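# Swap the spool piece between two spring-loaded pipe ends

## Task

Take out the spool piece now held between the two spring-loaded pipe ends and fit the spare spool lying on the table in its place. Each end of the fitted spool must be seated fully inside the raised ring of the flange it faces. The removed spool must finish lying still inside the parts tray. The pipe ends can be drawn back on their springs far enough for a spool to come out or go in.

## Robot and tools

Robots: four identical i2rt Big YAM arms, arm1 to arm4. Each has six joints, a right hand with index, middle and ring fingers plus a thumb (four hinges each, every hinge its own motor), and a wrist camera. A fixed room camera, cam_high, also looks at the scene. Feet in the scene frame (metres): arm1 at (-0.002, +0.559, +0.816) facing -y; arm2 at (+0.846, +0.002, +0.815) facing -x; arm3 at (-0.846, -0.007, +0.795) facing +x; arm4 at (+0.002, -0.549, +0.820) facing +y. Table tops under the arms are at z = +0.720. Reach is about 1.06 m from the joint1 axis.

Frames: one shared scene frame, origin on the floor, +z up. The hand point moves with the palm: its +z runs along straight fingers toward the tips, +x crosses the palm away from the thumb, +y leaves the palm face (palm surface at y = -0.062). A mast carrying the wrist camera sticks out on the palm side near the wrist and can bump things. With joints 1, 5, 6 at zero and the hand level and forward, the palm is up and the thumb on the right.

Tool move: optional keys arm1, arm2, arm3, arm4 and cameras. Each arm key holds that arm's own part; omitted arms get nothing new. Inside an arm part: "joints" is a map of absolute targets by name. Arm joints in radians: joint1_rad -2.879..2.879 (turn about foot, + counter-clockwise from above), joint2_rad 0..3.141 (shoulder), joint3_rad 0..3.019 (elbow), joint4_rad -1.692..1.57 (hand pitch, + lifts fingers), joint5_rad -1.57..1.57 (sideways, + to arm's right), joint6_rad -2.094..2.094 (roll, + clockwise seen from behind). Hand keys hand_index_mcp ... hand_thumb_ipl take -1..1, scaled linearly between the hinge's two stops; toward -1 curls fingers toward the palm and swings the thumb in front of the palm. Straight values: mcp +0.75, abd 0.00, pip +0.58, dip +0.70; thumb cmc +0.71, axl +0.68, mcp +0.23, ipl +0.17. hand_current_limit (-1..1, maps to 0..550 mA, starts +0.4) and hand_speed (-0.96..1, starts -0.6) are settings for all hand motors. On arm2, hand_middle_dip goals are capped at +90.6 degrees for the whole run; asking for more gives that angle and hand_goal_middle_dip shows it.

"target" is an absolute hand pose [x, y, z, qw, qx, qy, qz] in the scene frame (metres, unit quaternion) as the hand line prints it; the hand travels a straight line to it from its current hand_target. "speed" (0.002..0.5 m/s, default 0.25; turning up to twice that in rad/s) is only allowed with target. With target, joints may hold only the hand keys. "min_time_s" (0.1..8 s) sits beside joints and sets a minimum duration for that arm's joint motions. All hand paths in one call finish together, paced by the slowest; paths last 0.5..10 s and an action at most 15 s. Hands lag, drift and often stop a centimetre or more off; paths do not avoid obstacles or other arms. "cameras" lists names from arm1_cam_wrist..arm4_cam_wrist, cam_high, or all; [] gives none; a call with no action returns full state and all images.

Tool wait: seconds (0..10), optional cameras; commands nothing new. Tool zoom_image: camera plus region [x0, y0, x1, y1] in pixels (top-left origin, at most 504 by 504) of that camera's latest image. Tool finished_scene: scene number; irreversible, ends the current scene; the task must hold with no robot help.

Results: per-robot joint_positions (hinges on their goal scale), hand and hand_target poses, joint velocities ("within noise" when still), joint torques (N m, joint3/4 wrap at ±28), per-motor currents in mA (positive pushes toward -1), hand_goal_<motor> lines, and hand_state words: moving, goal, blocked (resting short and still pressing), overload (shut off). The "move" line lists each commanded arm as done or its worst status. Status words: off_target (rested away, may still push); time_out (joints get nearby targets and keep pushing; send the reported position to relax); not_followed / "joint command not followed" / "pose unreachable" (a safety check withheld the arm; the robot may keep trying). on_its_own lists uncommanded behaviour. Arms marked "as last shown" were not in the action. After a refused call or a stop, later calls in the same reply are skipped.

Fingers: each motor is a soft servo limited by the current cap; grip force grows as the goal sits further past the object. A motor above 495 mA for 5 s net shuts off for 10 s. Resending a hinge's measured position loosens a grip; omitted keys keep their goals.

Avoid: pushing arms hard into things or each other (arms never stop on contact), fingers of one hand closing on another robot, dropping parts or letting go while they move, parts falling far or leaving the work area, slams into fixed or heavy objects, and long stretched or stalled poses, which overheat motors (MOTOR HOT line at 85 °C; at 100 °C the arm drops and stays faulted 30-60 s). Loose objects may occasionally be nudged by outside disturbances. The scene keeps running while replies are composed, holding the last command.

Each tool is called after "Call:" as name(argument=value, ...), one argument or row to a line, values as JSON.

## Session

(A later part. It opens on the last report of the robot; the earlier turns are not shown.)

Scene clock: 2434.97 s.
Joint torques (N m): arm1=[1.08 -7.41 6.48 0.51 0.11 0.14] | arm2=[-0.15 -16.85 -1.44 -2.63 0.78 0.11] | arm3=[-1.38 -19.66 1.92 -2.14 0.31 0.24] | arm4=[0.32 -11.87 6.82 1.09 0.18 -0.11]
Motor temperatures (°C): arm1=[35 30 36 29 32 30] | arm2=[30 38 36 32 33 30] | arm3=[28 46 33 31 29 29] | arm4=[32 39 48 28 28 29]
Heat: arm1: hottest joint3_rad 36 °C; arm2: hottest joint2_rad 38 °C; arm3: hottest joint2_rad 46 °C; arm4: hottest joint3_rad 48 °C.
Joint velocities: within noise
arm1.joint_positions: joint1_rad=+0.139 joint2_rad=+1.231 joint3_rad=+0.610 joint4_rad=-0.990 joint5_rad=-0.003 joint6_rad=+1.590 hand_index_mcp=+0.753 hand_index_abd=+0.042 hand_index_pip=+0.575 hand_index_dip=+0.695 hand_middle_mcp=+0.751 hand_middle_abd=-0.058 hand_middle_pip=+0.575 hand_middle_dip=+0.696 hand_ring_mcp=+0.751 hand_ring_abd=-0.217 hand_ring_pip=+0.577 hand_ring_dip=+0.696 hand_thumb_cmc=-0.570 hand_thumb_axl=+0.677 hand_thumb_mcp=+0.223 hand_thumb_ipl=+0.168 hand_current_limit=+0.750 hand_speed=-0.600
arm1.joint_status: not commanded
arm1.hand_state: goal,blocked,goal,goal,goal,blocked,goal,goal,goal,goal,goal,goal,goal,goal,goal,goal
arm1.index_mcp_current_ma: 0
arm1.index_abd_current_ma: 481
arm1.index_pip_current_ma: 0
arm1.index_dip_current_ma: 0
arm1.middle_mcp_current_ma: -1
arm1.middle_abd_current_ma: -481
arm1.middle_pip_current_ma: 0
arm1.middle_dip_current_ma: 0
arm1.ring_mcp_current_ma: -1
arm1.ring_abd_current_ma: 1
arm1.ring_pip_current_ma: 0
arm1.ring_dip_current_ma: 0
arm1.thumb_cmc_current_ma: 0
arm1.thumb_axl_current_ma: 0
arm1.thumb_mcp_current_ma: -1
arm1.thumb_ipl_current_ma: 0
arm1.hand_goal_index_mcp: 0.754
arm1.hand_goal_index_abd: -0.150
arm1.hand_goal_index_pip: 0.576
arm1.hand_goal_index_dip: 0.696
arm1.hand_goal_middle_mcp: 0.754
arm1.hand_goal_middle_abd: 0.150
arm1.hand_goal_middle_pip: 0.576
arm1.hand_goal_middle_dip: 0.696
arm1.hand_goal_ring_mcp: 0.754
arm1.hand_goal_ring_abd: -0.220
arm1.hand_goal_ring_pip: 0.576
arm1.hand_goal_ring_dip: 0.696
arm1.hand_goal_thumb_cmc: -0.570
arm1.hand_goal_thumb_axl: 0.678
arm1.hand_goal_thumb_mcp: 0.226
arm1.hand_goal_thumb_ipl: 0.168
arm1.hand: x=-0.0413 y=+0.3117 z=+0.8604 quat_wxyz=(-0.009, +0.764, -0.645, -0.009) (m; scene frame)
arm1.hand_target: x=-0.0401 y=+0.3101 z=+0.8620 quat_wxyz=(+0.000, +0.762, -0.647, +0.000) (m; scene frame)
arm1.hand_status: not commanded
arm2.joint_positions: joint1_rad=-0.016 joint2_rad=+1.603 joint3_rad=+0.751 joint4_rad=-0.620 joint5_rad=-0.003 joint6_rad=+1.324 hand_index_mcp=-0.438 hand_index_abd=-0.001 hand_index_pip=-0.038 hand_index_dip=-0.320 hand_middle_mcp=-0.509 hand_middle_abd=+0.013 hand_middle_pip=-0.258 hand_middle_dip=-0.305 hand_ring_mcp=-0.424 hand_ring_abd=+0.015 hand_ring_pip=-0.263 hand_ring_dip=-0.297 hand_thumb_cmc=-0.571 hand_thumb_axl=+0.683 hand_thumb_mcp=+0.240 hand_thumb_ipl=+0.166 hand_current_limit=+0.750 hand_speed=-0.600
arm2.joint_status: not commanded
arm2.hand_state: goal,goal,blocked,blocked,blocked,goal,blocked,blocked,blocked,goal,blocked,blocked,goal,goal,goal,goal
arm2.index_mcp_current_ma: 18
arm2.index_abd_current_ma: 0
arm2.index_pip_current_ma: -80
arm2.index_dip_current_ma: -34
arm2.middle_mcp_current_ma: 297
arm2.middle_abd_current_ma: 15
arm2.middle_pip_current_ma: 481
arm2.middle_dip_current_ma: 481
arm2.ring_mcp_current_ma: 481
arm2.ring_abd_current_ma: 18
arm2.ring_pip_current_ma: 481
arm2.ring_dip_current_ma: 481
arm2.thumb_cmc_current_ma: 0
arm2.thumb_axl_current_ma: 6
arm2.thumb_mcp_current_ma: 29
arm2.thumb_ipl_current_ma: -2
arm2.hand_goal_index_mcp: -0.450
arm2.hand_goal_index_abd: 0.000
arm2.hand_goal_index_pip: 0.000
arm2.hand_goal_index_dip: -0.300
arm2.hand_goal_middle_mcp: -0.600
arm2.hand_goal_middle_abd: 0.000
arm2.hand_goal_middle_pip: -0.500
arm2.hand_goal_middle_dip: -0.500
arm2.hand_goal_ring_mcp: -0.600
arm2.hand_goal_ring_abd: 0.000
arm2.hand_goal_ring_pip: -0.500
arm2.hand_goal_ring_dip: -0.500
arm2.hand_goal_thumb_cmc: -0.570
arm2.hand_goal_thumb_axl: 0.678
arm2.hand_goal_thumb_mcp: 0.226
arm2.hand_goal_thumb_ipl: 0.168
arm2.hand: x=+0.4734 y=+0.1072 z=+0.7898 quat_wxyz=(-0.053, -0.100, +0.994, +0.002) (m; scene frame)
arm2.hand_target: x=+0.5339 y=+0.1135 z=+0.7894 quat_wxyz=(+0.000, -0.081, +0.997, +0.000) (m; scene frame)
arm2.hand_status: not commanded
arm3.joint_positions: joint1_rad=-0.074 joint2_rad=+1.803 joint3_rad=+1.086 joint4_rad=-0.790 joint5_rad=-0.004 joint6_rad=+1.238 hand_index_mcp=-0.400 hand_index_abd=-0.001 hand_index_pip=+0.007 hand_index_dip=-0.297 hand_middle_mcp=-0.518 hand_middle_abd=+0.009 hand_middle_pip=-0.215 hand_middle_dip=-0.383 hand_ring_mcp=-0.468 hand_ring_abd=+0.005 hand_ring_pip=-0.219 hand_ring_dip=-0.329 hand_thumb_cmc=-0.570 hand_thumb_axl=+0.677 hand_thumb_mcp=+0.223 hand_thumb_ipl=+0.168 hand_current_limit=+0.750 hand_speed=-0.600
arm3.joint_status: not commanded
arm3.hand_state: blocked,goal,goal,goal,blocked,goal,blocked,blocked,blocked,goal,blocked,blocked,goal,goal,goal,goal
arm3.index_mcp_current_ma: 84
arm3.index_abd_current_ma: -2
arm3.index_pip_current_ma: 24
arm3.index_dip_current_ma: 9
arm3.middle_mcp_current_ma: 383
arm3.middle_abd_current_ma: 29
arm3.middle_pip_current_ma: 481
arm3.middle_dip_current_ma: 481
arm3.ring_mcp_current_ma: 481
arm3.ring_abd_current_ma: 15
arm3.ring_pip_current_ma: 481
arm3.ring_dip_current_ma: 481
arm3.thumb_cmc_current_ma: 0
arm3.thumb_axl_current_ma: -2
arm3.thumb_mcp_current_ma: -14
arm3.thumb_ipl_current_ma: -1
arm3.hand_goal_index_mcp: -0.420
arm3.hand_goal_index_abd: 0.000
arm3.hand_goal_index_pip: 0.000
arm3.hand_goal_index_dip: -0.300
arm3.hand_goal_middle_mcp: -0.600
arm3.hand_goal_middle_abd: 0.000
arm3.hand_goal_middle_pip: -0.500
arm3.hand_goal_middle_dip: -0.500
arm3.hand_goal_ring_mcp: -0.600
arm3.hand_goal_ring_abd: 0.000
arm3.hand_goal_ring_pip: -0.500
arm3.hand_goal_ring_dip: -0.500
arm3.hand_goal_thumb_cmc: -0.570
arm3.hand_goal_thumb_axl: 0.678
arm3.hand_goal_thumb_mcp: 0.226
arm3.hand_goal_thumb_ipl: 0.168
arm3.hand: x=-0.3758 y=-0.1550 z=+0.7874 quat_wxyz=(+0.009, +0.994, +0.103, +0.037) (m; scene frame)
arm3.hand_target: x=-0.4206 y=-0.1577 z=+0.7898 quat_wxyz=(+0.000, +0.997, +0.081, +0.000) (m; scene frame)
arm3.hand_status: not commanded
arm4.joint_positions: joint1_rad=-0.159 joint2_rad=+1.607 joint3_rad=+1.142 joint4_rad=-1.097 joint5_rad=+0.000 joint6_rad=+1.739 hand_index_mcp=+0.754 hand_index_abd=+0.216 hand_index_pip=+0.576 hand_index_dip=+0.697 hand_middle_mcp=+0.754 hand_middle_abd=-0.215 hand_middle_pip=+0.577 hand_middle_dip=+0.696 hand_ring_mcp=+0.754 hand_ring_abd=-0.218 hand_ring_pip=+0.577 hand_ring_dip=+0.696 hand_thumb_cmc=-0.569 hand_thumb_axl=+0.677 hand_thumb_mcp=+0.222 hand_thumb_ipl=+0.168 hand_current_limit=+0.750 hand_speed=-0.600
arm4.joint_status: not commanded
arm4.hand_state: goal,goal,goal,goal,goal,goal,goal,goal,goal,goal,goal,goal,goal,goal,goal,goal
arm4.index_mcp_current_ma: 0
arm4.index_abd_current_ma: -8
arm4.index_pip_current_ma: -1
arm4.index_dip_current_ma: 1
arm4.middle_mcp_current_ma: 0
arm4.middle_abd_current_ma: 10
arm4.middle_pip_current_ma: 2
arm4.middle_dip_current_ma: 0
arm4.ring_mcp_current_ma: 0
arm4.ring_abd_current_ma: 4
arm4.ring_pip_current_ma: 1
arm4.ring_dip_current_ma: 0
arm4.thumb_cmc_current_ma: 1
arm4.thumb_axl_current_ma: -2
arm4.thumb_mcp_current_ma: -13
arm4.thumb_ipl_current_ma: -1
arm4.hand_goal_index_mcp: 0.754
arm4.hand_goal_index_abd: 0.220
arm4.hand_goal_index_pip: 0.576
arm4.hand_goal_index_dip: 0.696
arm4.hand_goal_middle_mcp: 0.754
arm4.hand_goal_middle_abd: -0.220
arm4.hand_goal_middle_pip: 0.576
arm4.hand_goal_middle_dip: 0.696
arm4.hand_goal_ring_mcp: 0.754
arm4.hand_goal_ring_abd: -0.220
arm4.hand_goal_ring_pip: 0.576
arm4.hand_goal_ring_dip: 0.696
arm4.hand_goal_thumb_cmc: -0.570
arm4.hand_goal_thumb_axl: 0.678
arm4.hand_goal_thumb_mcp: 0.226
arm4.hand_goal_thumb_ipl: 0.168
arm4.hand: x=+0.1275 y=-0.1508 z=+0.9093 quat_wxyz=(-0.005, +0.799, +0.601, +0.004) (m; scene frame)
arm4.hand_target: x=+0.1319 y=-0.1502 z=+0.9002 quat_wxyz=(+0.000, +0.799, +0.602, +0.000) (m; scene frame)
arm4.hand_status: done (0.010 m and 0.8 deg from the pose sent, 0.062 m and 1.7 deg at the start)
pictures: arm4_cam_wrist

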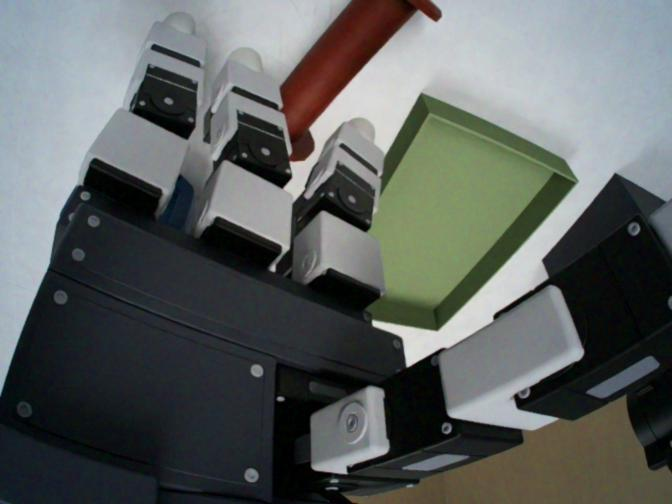

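Call:
move(
  arm4={"target":[0.128,-0.165,0.866,0,0.7986,0.6018,0],"speed":0.15},
  cameras=["arm4_cam_wrist"],
)

Call:
zoom_image(
  camera="arm4_cam_wrist",
  region=[100, 0, 480, 280],
)

Scene clock: 2451.43 s.
Joint torques (N m): arm1=[1.03 -7.12 6.46 0.39 0.1 0.12] | arm2=[0.15 -16.97 -1.4 -2.58 0.76 0.11] | arm3=[-1.38 -19.72 1.91 -2.13 0.31 0.25] | arm4=[0.67 -11.11 6.11 1.13 0.18 -0.05]
Motor temperatures (°C): arm1=[35 30 36 29 32 30] | arm2=[30 39 36 32 33 30] | arm3=[28 46 33 31 29 29] | arm4=[32 39 47 28 28 29]
Heat: arm1: hottest joint3_rad 36 °C; arm2: hottest joint2_rad 39 °C; arm3: hottest joint2_rad 46 °C; arm4: hottest joint3_rad 47 °C.
move: arm4 off_target
Joint velocities: within noise
arm1, arm2, arm3: as last shown
arm4.joint_positions: joint1_rad=-0.159 joint2_rad=+1.613 joint3_rad=+1.057 joint4_rad=-0.998 joint5_rad=+0.000 joint6_rad=+1.739 hand_index_mcp=+0.754 hand_index_abd=+0.216 hand_index_pip=+0.576 hand_index_dip=+0.697 hand_middle_mcp=+0.754 hand_middle_abd=-0.215 hand_middle_pip=+0.577 hand_middle_dip=+0.696 hand_ring_mcp=+0.754 hand_ring_abd=-0.218 hand_ring_pip=+0.577 hand_ring_dip=+0.696 hand_thumb_cmc=-0.569 hand_thumb_axl=+0.677 hand_thumb_mcp=+0.222 hand_thumb_ipl=+0.168 hand_current_limit=+0.750 hand_speed=-0.600
arm4.joint_status: not commanded
arm4.hand_state: goal,goal,goal,goal,goal,goal,goal,goal,goal,goal,goal,goal,goal,goal,goal,goal
arm4.index_mcp_current_ma: 0
arm4.index_abd_current_ma: -8
arm4.index_pip_current_ma: -1
arm4.index_dip_current_ma: 1
arm4.middle_mcp_current_ma: 0
arm4.middle_abd_current_ma: 10
arm4.middle_pip_current_ma: 2
arm4.middle_dip_current_ma: 0
arm4.ring_mcp_current_ma: 0
arm4.ring_abd_current_ma: 4
arm4.ring_pip_current_ma: 1
arm4.ring_dip_current_ma: 0
arm4.thumb_cmc_current_ma: 1
arm4.thumb_axl_current_ma: -2
arm4.thumb_mcp_current_ma: -13
arm4.thumb_ipl_current_ma: -1
arm4.hand_goal_index_mcp: 0.754
arm4.hand_goal_index_abd: 0.220
arm4.hand_goal_index_pip: 0.576
arm4.hand_goal_index_dip: 0.696
arm4.hand_goal_middle_mcp: 0.754
arm4.hand_goal_middle_abd: -0.220
arm4.hand_goal_middle_pip: 0.576
arm4.hand_goal_middle_dip: 0.696
arm4.hand_goal_ring_mcp: 0.754
arm4.hand_goal_ring_abd: -0.220
arm4.hand_goal_ring_pip: 0.576
arm4.hand_goal_ring_dip: 0.696
arm4.hand_goal_thumb_cmc: -0.570
arm4.hand_goal_thumb_axl: 0.678
arm4.hand_goal_thumb_mcp: 0.226
arm4.hand_goal_thumb_ipl: 0.168
arm4.hand: x=+0.1261 y=-0.1632 z=+0.8782 quat_wxyz=(-0.008, +0.799, +0.601, +0.007) (m; scene frame)
arm4.hand_target: x=+0.1279 y=-0.1654 z=+0.8663 quat_wxyz=(+0.000, +0.799, +0.602, +0.000) (m; scene frame)
arm4.hand_status: off_target (0.012 m and 1.3 deg from the pose sent, 0.045 m and 0.8 deg at the start)
pictures: arm4_cam_wrist

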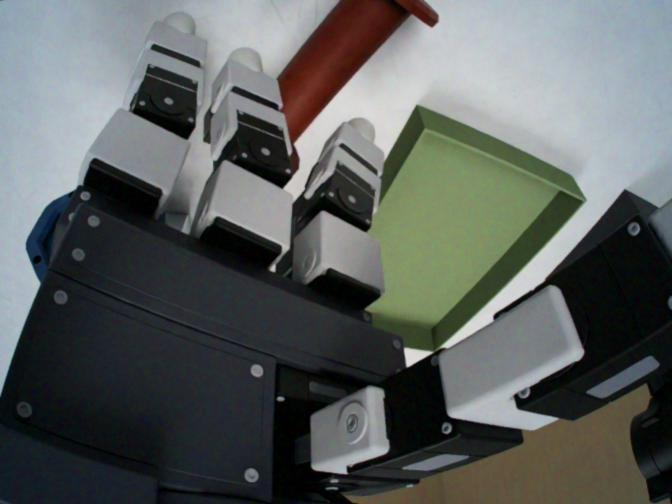

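Scaled by 1.326 from the camera's 672x504 image, which has a finer 960x720 frame.

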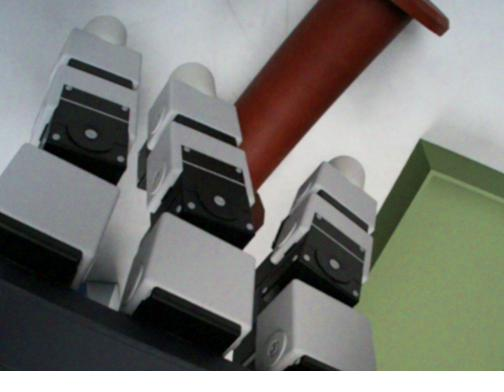

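Call:
move(
  arm4={"target":[0.134,-0.166,0.853,0,0.7986,0.6018,0],"speed":0.15},
  cameras=[],
)

Call:
move(
  arm4={"joints":{"hand_index_abd":-0.15,"hand_middle_abd":0.15,"hand_current_limit":0.75}},
  cameras=["arm4_cam_wrist"],
)

Scene clock: 2483.90 s.
Joint torques (N m): arm1=[0.79 -7.36 6.53 0.36 0.12 0.12] | arm2=[-0.26 -17.03 -1.43 -2.63 0.77 0.11] | arm3=[-1.32 -19.66 1.89 -2.13 0.31 0.24] | arm4=[0.32 -11.4 6.02 1.14 0.18 -0.13]
Motor temperatures (°C): arm1=[35 30 36 29 32 30] | arm2=[30 39 36 32 33 30] | arm3=[28 46 33 31 29 29] | arm4=[32 39 46 28 28 29]
Heat: arm1: hottest joint3_rad 36 °C; arm2: hottest joint2_rad 39 °C; arm3: hottest joint2_rad 46 °C; arm4: hottest joint3_rad 46 °C.
move: arm4 off_target
Joint velocities: within noise
arm1, arm2, arm3: as last shown
arm4.joint_positions: joint1_rad=-0.169 joint2_rad=+1.632 joint3_rad=+1.041 joint4_rad=-0.962 joint5_rad=+0.000 joint6_rad=+1.730 hand_index_mcp=+0.754 hand_index_abd=+0.216 hand_index_pip=+0.576 hand_index_dip=+0.697 hand_middle_mcp=+0.754 hand_middle_abd=-0.215 hand_middle_pip=+0.577 hand_middle_dip=+0.696 hand_ring_mcp=+0.754 hand_ring_abd=-0.218 hand_ring_pip=+0.577 hand_ring_dip=+0.696 hand_thumb_cmc=-0.569 hand_thumb_axl=+0.677 hand_thumb_mcp=+0.222 hand_thumb_ipl=+0.168 hand_current_limit=+0.750 hand_speed=-0.600
arm4.joint_status: not commanded
arm4.hand_state: goal,goal,goal,goal,goal,goal,goal,goal,goal,goal,goal,goal,goal,goal,goal,goal
arm4.index_mcp_current_ma: 0
arm4.index_abd_current_ma: -8
arm4.index_pip_current_ma: -1
arm4.index_dip_current_ma: 1
arm4.middle_mcp_current_ma: 0
arm4.middle_abd_current_ma: 10
arm4.middle_pip_current_ma: 2
arm4.middle_dip_current_ma: 0
arm4.ring_mcp_current_ma: 0
arm4.ring_abd_current_ma: 4
arm4.ring_pip_current_ma: 1
arm4.ring_dip_current_ma: 0
arm4.thumb_cmc_current_ma: 1
arm4.thumb_axl_current_ma: -2
arm4.thumb_mcp_current_ma: -13
arm4.thumb_ipl_current_ma: -1
arm4.hand_goal_index_mcp: 0.754
arm4.hand_goal_index_abd: 0.220
arm4.hand_goal_index_pip: 0.576
arm4.hand_goal_index_dip: 0.696
arm4.hand_goal_middle_mcp: 0.754
arm4.hand_goal_middle_abd: -0.220
arm4.hand_goal_middle_pip: 0.576
arm4.hand_goal_middle_dip: 0.696
arm4.hand_goal_ring_mcp: 0.754
arm4.hand_goal_ring_abd: -0.220
arm4.hand_goal_ring_pip: 0.576
arm4.hand_goal_ring_dip: 0.696
arm4.hand_goal_thumb_cmc: -0.570
arm4.hand_goal_thumb_axl: 0.678
arm4.hand_goal_thumb_mcp: 0.226
arm4.hand_goal_thumb_ipl: 0.168
arm4.hand: x=+0.1302 y=-0.1636 z=+0.8651 quat_wxyz=(-0.008, +0.799, +0.601, +0.008) (m; scene frame)
arm4.hand_target: x=+0.1338 y=-0.1662 z=+0.8534 quat_wxyz=(+0.000, +0.799, +0.602, +0.000) (m; scene frame)
arm4.hand_status: off_target (0.013 m and 1.3 deg from the pose sent, 0.027 m and 1.3 deg at the start)
pictures: none
No camera images: "cameras" was empty.

Scene clock: 2484.47 s.
Joint torques (N m): arm1=[0.73 -7.41 6.49 0.4 0.11 0.13] | arm2=[-0.09 -16.79 -1.36 -2.66 0.78 0.11] | arm3=[-1.38 -19.66 1.91 -2.17 0.31 0.26] | arm4=[0.38 -11.34 5.96 1.11 0.18 -0.11]
Motor temperatures (°C): arm1=[35 30 36 29 32 30] | arm2=[30 39 36 32 33 30] | arm3=[28 46 33 31 29 29] | arm4=[32 39 46 28 28 29]
Heat: arm1: hottest joint3_rad 36 °C; arm2: hottest joint2_rad 39 °C; arm3: hottest joint2_rad 46 °C; arm4: hottest joint3_rad 46 °C.
move: arm4 off_target
Joint velocities: within noise
arm1, arm2, arm3: as last shown
arm4.joint_positions: joint1_rad=-0.169 joint2_rad=+1.632 joint3_rad=+1.041 joint4_rad=-0.962 joint5_rad=+0.000 joint6_rad=+1.730 hand_index_mcp=+0.754 hand_index_abd=+0.051 hand_index_pip=+0.576 hand_index_dip=+0.697 hand_middle_mcp=+0.754 hand_middle_abd=-0.057 hand_middle_pip=+0.577 hand_middle_dip=+0.696 hand_ring_mcp=+0.754 hand_ring_abd=-0.218 hand_ring_pip=+0.577 hand_ring_dip=+0.696 hand_thumb_cmc=-0.569 hand_thumb_axl=+0.677 hand_thumb_mcp=+0.222 hand_thumb_ipl=+0.168 hand_current_limit=+0.750 hand_speed=-0.600
arm4.joint_status: hand_index_abd off_target (ended at +0.051, target -0.150); hand_middle_abd off_target (ended at -0.057, target +0.150); the others done
arm4.hand_state: goal,blocked,goal,goal,goal,blocked,goal,goal,goal,goal,goal,goal,goal,goal,goal,goal
arm4.index_mcp_current_ma: 0
arm4.index_abd_current_ma: 481
arm4.index_pip_current_ma: -1
arm4.index_dip_current_ma: 1
arm4.middle_mcp_current_ma: 0
arm4.middle_abd_current_ma: -481
arm4.middle_pip_current_ma: 2
arm4.middle_dip_current_ma: 0
arm4.ring_mcp_current_ma: 0
arm4.ring_abd_current_ma: 4
arm4.ring_pip_current_ma: 1
arm4.ring_dip_current_ma: 0
arm4.thumb_cmc_current_ma: 1
arm4.thumb_axl_current_ma: -2
arm4.thumb_mcp_current_ma: -13
arm4.thumb_ipl_current_ma: -1
arm4.hand_goal_index_mcp: 0.754
arm4.hand_goal_index_abd: -0.150
arm4.hand_goal_index_pip: 0.576
arm4.hand_goal_index_dip: 0.696
arm4.hand_goal_middle_mcp: 0.754
arm4.hand_goal_middle_abd: 0.150
arm4.hand_goal_middle_pip: 0.576
arm4.hand_goal_middle_dip: 0.696
arm4.hand_goal_ring_mcp: 0.754
arm4.hand_goal_ring_abd: -0.220
arm4.hand_goal_ring_pip: 0.576
arm4.hand_goal_ring_dip: 0.696
arm4.hand_goal_thumb_cmc: -0.570
arm4.hand_goal_thumb_axl: 0.678
arm4.hand_goal_thumb_mcp: 0.226
arm4.hand_goal_thumb_ipl: 0.168
arm4.hand: x=+0.1302 y=-0.1634 z=+0.8651 quat_wxyz=(-0.009, +0.799, +0.601, +0.008) (m; scene frame)
arm4.hand_target: x=+0.1338 y=-0.1662 z=+0.8534 quat_wxyz=(+0.000, +0.799, +0.602, +0.000) (m; scene frame)
arm4.hand_status: not commanded
pictures: arm4_cam_wrist

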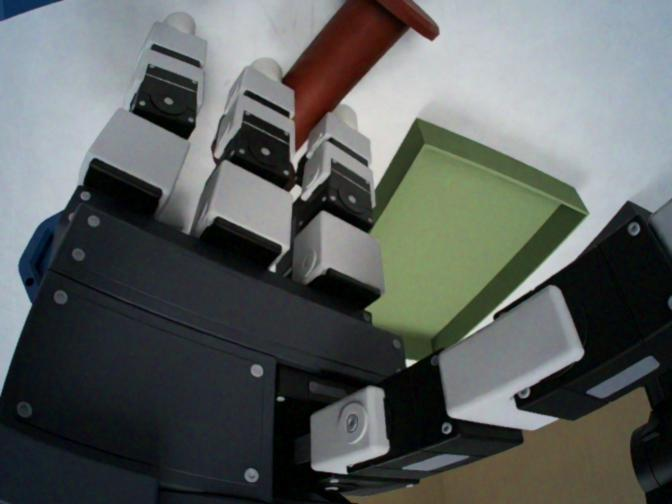

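Call:
move(
  arm4={"target":[0.134,-0.160,0.995,0,0.7986,0.6018,0],"speed":0.12},
  cameras=["arm4_cam_wrist"],
)

Scene clock: 2494.77 s.
Joint torques (N m): arm1=[0.73 -7.24 6.5 0.43 0.11 0.15] | arm2=[-0.03 -16.85 -1.39 -2.65 0.76 0.12] | arm3=[-1.38 -19.66 1.92 -2.17 0.32 0.25] | arm4=[0.5 -13.51 10.56 0.24 0.2 -0.07]
Motor temperatures (°C): arm1=[35 30 36 29 32 30] | arm2=[30 39 36 32 33 30] | arm3=[28 46 33 31 29 29] | arm4=[32 39 46 28 28 29]
Heat: arm1: hottest joint3_rad 36 °C; arm2: hottest joint2_rad 39 °C; arm3: hottest joint2_rad 46 °C; arm4: hottest joint3_rad 46 °C.
move: arm4 off_target
Joint velocities: within noise
arm1, arm2, arm3: as last shown
arm4.joint_positions: joint1_rad=-0.169 joint2_rad=+1.525 joint3_rad=+1.229 joint4_rad=-1.324 joint5_rad=+0.000 joint6_rad=+1.730 hand_index_mcp=+0.751 hand_index_abd=-0.115 hand_index_pip=+0.576 hand_index_dip=+0.697 hand_middle_mcp=+0.754 hand_middle_abd=+0.082 hand_middle_pip=+0.577 hand_middle_dip=+0.696 hand_ring_mcp=+0.754 hand_ring_abd=-0.218 hand_ring_pip=+0.577 hand_ring_dip=+0.696 hand_thumb_cmc=-0.569 hand_thumb_axl=+0.677 hand_thumb_mcp=+0.222 hand_thumb_ipl=+0.168 hand_current_limit=+0.750 hand_speed=-0.600
arm4.joint_status: not commanded
arm4.hand_state: goal,blocked,goal,goal,goal,blocked,goal,goal,goal,goal,goal,goal,goal,goal,goal,goal
arm4.index_mcp_current_ma: -7
arm4.index_abd_current_ma: 103
arm4.index_pip_current_ma: -1
arm4.index_dip_current_ma: 1
arm4.middle_mcp_current_ma: 0
arm4.middle_abd_current_ma: -225
arm4.middle_pip_current_ma: 2
arm4.middle_dip_current_ma: 0
arm4.ring_mcp_current_ma: 0
arm4.ring_abd_current_ma: 4
arm4.ring_pip_current_ma: 1
arm4.ring_dip_current_ma: 0
arm4.thumb_cmc_current_ma: 1
arm4.thumb_axl_current_ma: -2
arm4.thumb_mcp_current_ma: -13
arm4.thumb_ipl_current_ma: -1
arm4.hand_goal_index_mcp: 0.754
arm4.hand_goal_index_abd: -0.150
arm4.hand_goal_index_pip: 0.576
arm4.hand_goal_index_dip: 0.696
arm4.hand_goal_middle_mcp: 0.754
arm4.hand_goal_middle_abd: 0.150
arm4.hand_goal_middle_pip: 0.576
arm4.hand_goal_middle_dip: 0.696
arm4.hand_goal_ring_mcp: 0.754
arm4.hand_goal_ring_abd: -0.220
arm4.hand_goal_ring_pip: 0.576
arm4.hand_goal_ring_dip: 0.696
arm4.hand_goal_thumb_cmc: -0.570
arm4.hand_goal_thumb_axl: 0.678
arm4.hand_goal_thumb_mcp: 0.226
arm4.hand_goal_thumb_ipl: 0.168
arm4.on_its_own: hand_index_abd moved -0.167 toward your old target -0.150; hand_middle_abd moved +0.140 toward your old target +0.150
arm4.hand: x=+0.1292 y=-0.1730 z=+0.9770 quat_wxyz=(+0.016, +0.799, +0.601, -0.016) (m; scene frame)
arm4.hand_target: x=+0.1338 y=-0.1607 z=+0.9950 quat_wxyz=(+0.000, +0.799, +0.602, +0.000) (m; scene frame)
arm4.hand_status: off_target (0.023 m and 2.5 deg from the pose sent, 0.130 m and 1.3 deg at the start)
pictures: arm4_cam_wrist

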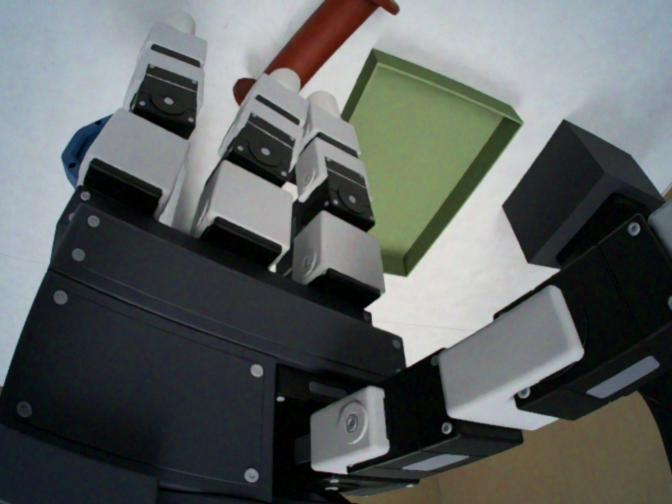

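Call:
move(
  arm4={"target":[0.134,-0.163,0.885,0,0.7986,0.6018,0],"speed":0.2,"joints":{"hand_index_abd":0.22,"hand_middle_abd":-0.22}},
  cameras=["arm4_cam_wrist"],
)

Call:
zoom_image(
  camera="arm4_cam_wrist",
  region=[100, 0, 480, 280],
)

Scene clock: 2518.13 s.
Joint torques (N m): arm1=[0.91 -7.18 6.42 0.44 0.11 0.15] | arm2=[0.09 -16.79 -1.39 -2.65 0.76 0.14] | arm3=[-1.38 -19.6 1.91 -2.15 0.32 0.25] | arm4=[0.38 -11.99 6.78 1.1 0.19 -0.09]
Motor temperatures (°C): arm1=[35 30 36 29 32 30] | arm2=[30 39 36 32 33 30] | arm3=[28 46 33 31 29 29] | arm4=[32 39 48 28 28 29]
Heat: arm1: hottest joint3_rad 36 °C; arm2: hottest joint2_rad 39 °C; arm3: hottest joint2_rad 46 °C; arm4: hottest joint3_rad 48 °C.
move: arm4 done
Joint velocities: within noise
arm1, arm2, arm3: as last shown
arm4.joint_positions: joint1_rad=-0.169 joint2_rad=+1.599 joint3_rad=+1.083 joint4_rad=-1.050 joint5_rad=+0.000 joint6_rad=+1.730 hand_index_mcp=+0.751 hand_index_abd=+0.215 hand_index_pip=+0.576 hand_index_dip=+0.697 hand_middle_mcp=+0.754 hand_middle_abd=-0.216 hand_middle_pip=+0.577 hand_middle_dip=+0.696 hand_ring_mcp=+0.754 hand_ring_abd=-0.218 hand_ring_pip=+0.577 hand_ring_dip=+0.696 hand_thumb_cmc=-0.569 hand_thumb_axl=+0.677 hand_thumb_mcp=+0.222 hand_thumb_ipl=+0.168 hand_current_limit=+0.750 hand_speed=-0.600
arm4.joint_status: all done
arm4.hand_state: goal,goal,goal,goal,goal,goal,goal,goal,goal,goal,goal,goal,goal,goal,goal,goal
arm4.index_mcp_current_ma: -7
arm4.index_abd_current_ma: -10
arm4.index_pip_current_ma: -1
arm4.index_dip_current_ma: 1
arm4.middle_mcp_current_ma: 0
arm4.middle_abd_current_ma: 9
arm4.middle_pip_current_ma: 2
arm4.middle_dip_current_ma: 0
arm4.ring_mcp_current_ma: 0
arm4.ring_abd_current_ma: 4
arm4.ring_pip_current_ma: 1
arm4.ring_dip_current_ma: 0
arm4.thumb_cmc_current_ma: 1
arm4.thumb_axl_current_ma: -2
arm4.thumb_mcp_current_ma: -13
arm4.thumb_ipl_current_ma: -1
arm4.hand_goal_index_mcp: 0.754
arm4.hand_goal_index_abd: 0.220
arm4.hand_goal_index_pip: 0.576
arm4.hand_goal_index_dip: 0.696
arm4.hand_goal_middle_mcp: 0.754
arm4.hand_goal_middle_abd: -0.220
arm4.hand_goal_middle_pip: 0.576
arm4.hand_goal_middle_dip: 0.696
arm4.hand_goal_ring_mcp: 0.754
arm4.hand_goal_ring_abd: -0.220
arm4.hand_goal_ring_pip: 0.576
arm4.hand_goal_ring_dip: 0.696
arm4.hand_goal_thumb_cmc: -0.570
arm4.hand_goal_thumb_axl: 0.678
arm4.hand_goal_thumb_mcp: 0.226
arm4.hand_goal_thumb_ipl: 0.168
arm4.hand: x=+0.1302 y=-0.1641 z=+0.8930 quat_wxyz=(-0.004, +0.799, +0.601, +0.003) (m; scene frame)
arm4.hand_target: x=+0.1339 y=-0.1632 z=+0.8851 quat_wxyz=(+0.000, +0.799, +0.602, +0.000) (m; scene frame)
arm4.hand_status: done (0.009 m and 0.6 deg from the pose sent, 0.093 m and 2.5 deg at the start)
pictures: arm4_cam_wrist

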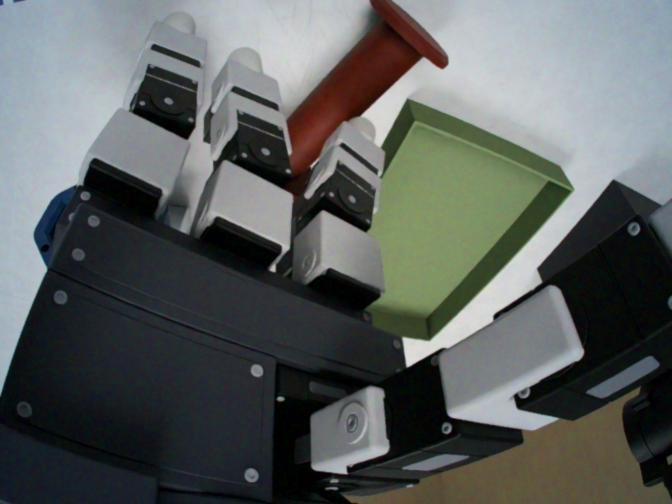

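Scaled by 1.326 from the camera's 672x504 image, which has a finer 960x720 frame.

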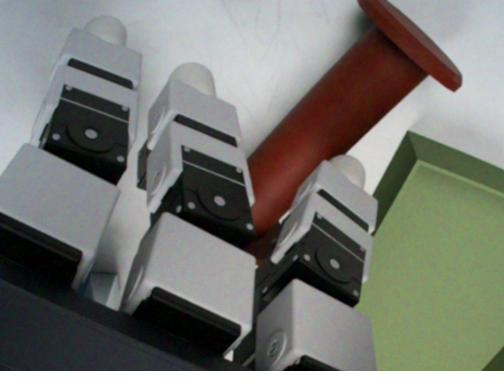

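Call:
move(
  arm4={"target":[0.10,-0.30,1.00,0,0.7649,0.6441,0],"speed":0.3},
  cameras=["cam_high"],
)

Call:
zoom_image(
  camera="cam_high",
  region=[260, 180, 440, 360],
)

Scene clock: 2552.63 s.
Joint torques (N m): arm1=[0.97 -7.3 6.49 0.42 0.11 0.13] | arm2=[0.21 -16.85 -1.47 -2.62 0.76 0.12] | arm3=[-1.32 -19.6 1.92 -2.15 0.31 0.25] | arm4=[1.96 -6.07 7.53 0.39 0.17 -0.06]
Motor temperatures (°C): arm1=[35 30 36 29 32 30] | arm2=[30 39 36 32 33 30] | arm3=[28 46 33 31 29 29] | arm4=[32 39 47 28 28 29]
Heat: arm1: hottest joint3_rad 36 °C; arm2: hottest joint2_rad 39 °C; arm3: hottest joint2_rad 46 °C; arm4: hottest joint3_rad 47 °C.
move: arm4 done
Joint velocities: within noise
arm1, arm2, arm3: as last shown
arm4.joint_positions: joint1_rad=-0.119 joint2_rad=+1.111 joint3_rad=+0.917 joint4_rad=-1.374 joint5_rad=+0.000 joint6_rad=+1.685 hand_index_mcp=+0.751 hand_index_abd=+0.216 hand_index_pip=+0.576 hand_index_dip=+0.697 hand_middle_mcp=+0.754 hand_middle_abd=-0.216 hand_middle_pip=+0.577 hand_middle_dip=+0.696 hand_ring_mcp=+0.754 hand_ring_abd=-0.218 hand_ring_pip=+0.577 hand_ring_dip=+0.696 hand_thumb_cmc=-0.569 hand_thumb_axl=+0.677 hand_thumb_mcp=+0.222 hand_thumb_ipl=+0.168 hand_current_limit=+0.750 hand_speed=-0.600
arm4.joint_status: not commanded
arm4.hand_state: goal,goal,goal,goal,goal,goal,goal,goal,goal,goal,goal,goal,goal,goal,goal,goal
arm4.index_mcp_current_ma: -7
arm4.index_abd_current_ma: -8
arm4.index_pip_current_ma: -1
arm4.index_dip_current_ma: 1
arm4.middle_mcp_current_ma: 0
arm4.middle_abd_current_ma: 8
arm4.middle_pip_current_ma: 2
arm4.middle_dip_current_ma: 0
arm4.ring_mcp_current_ma: 0
arm4.ring_abd_current_ma: 4
arm4.ring_pip_current_ma: 1
arm4.ring_dip_current_ma: 0
arm4.thumb_cmc_current_ma: 1
arm4.thumb_axl_current_ma: -2
arm4.thumb_mcp_current_ma: -13
arm4.thumb_ipl_current_ma: -1
arm4.hand_goal_index_mcp: 0.754
arm4.hand_goal_index_abd: 0.220
arm4.hand_goal_index_pip: 0.576
arm4.hand_goal_index_dip: 0.696
arm4.hand_goal_middle_mcp: 0.754
arm4.hand_goal_middle_abd: -0.220
arm4.hand_goal_middle_pip: 0.576
arm4.hand_goal_middle_dip: 0.696
arm4.hand_goal_ring_mcp: 0.754
arm4.hand_goal_ring_abd: -0.220
arm4.hand_goal_ring_pip: 0.576
arm4.hand_goal_ring_dip: 0.696
arm4.hand_goal_thumb_cmc: -0.570
arm4.hand_goal_thumb_axl: 0.678
arm4.hand_goal_thumb_mcp: 0.226
arm4.hand_goal_thumb_ipl: 0.168
arm4.hand: x=+0.1024 y=-0.2984 z=+0.9999 quat_wxyz=(-0.003, +0.770, +0.638, +0.003) (m; scene frame)
arm4.hand_target: x=+0.1001 y=-0.3000 z=+1.0000 quat_wxyz=(+0.000, +0.765, +0.644, +0.000) (m; scene frame)
arm4.hand_status: done (0.003 m and 1.0 deg from the pose sent, 0.176 m and 6.3 deg at the start)
pictures: cam_high

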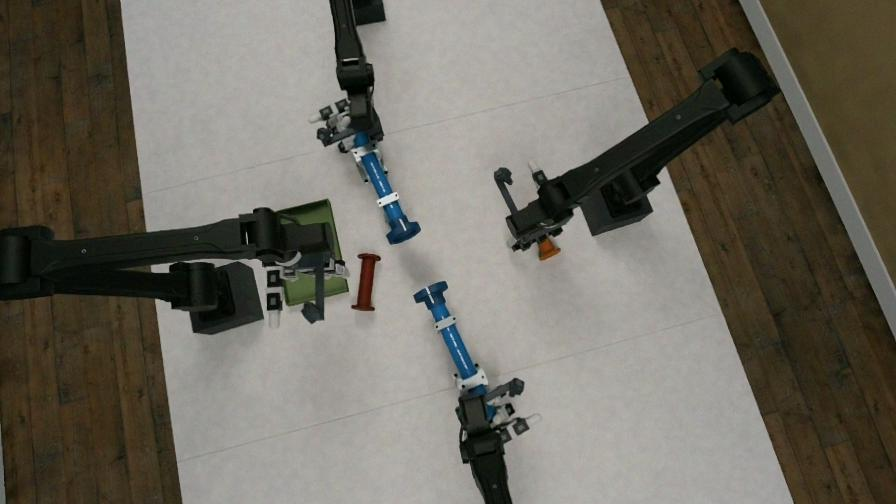

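Scaled by 2.800 from the camera's 896x504 image, which has a finer 1280x720 frame.

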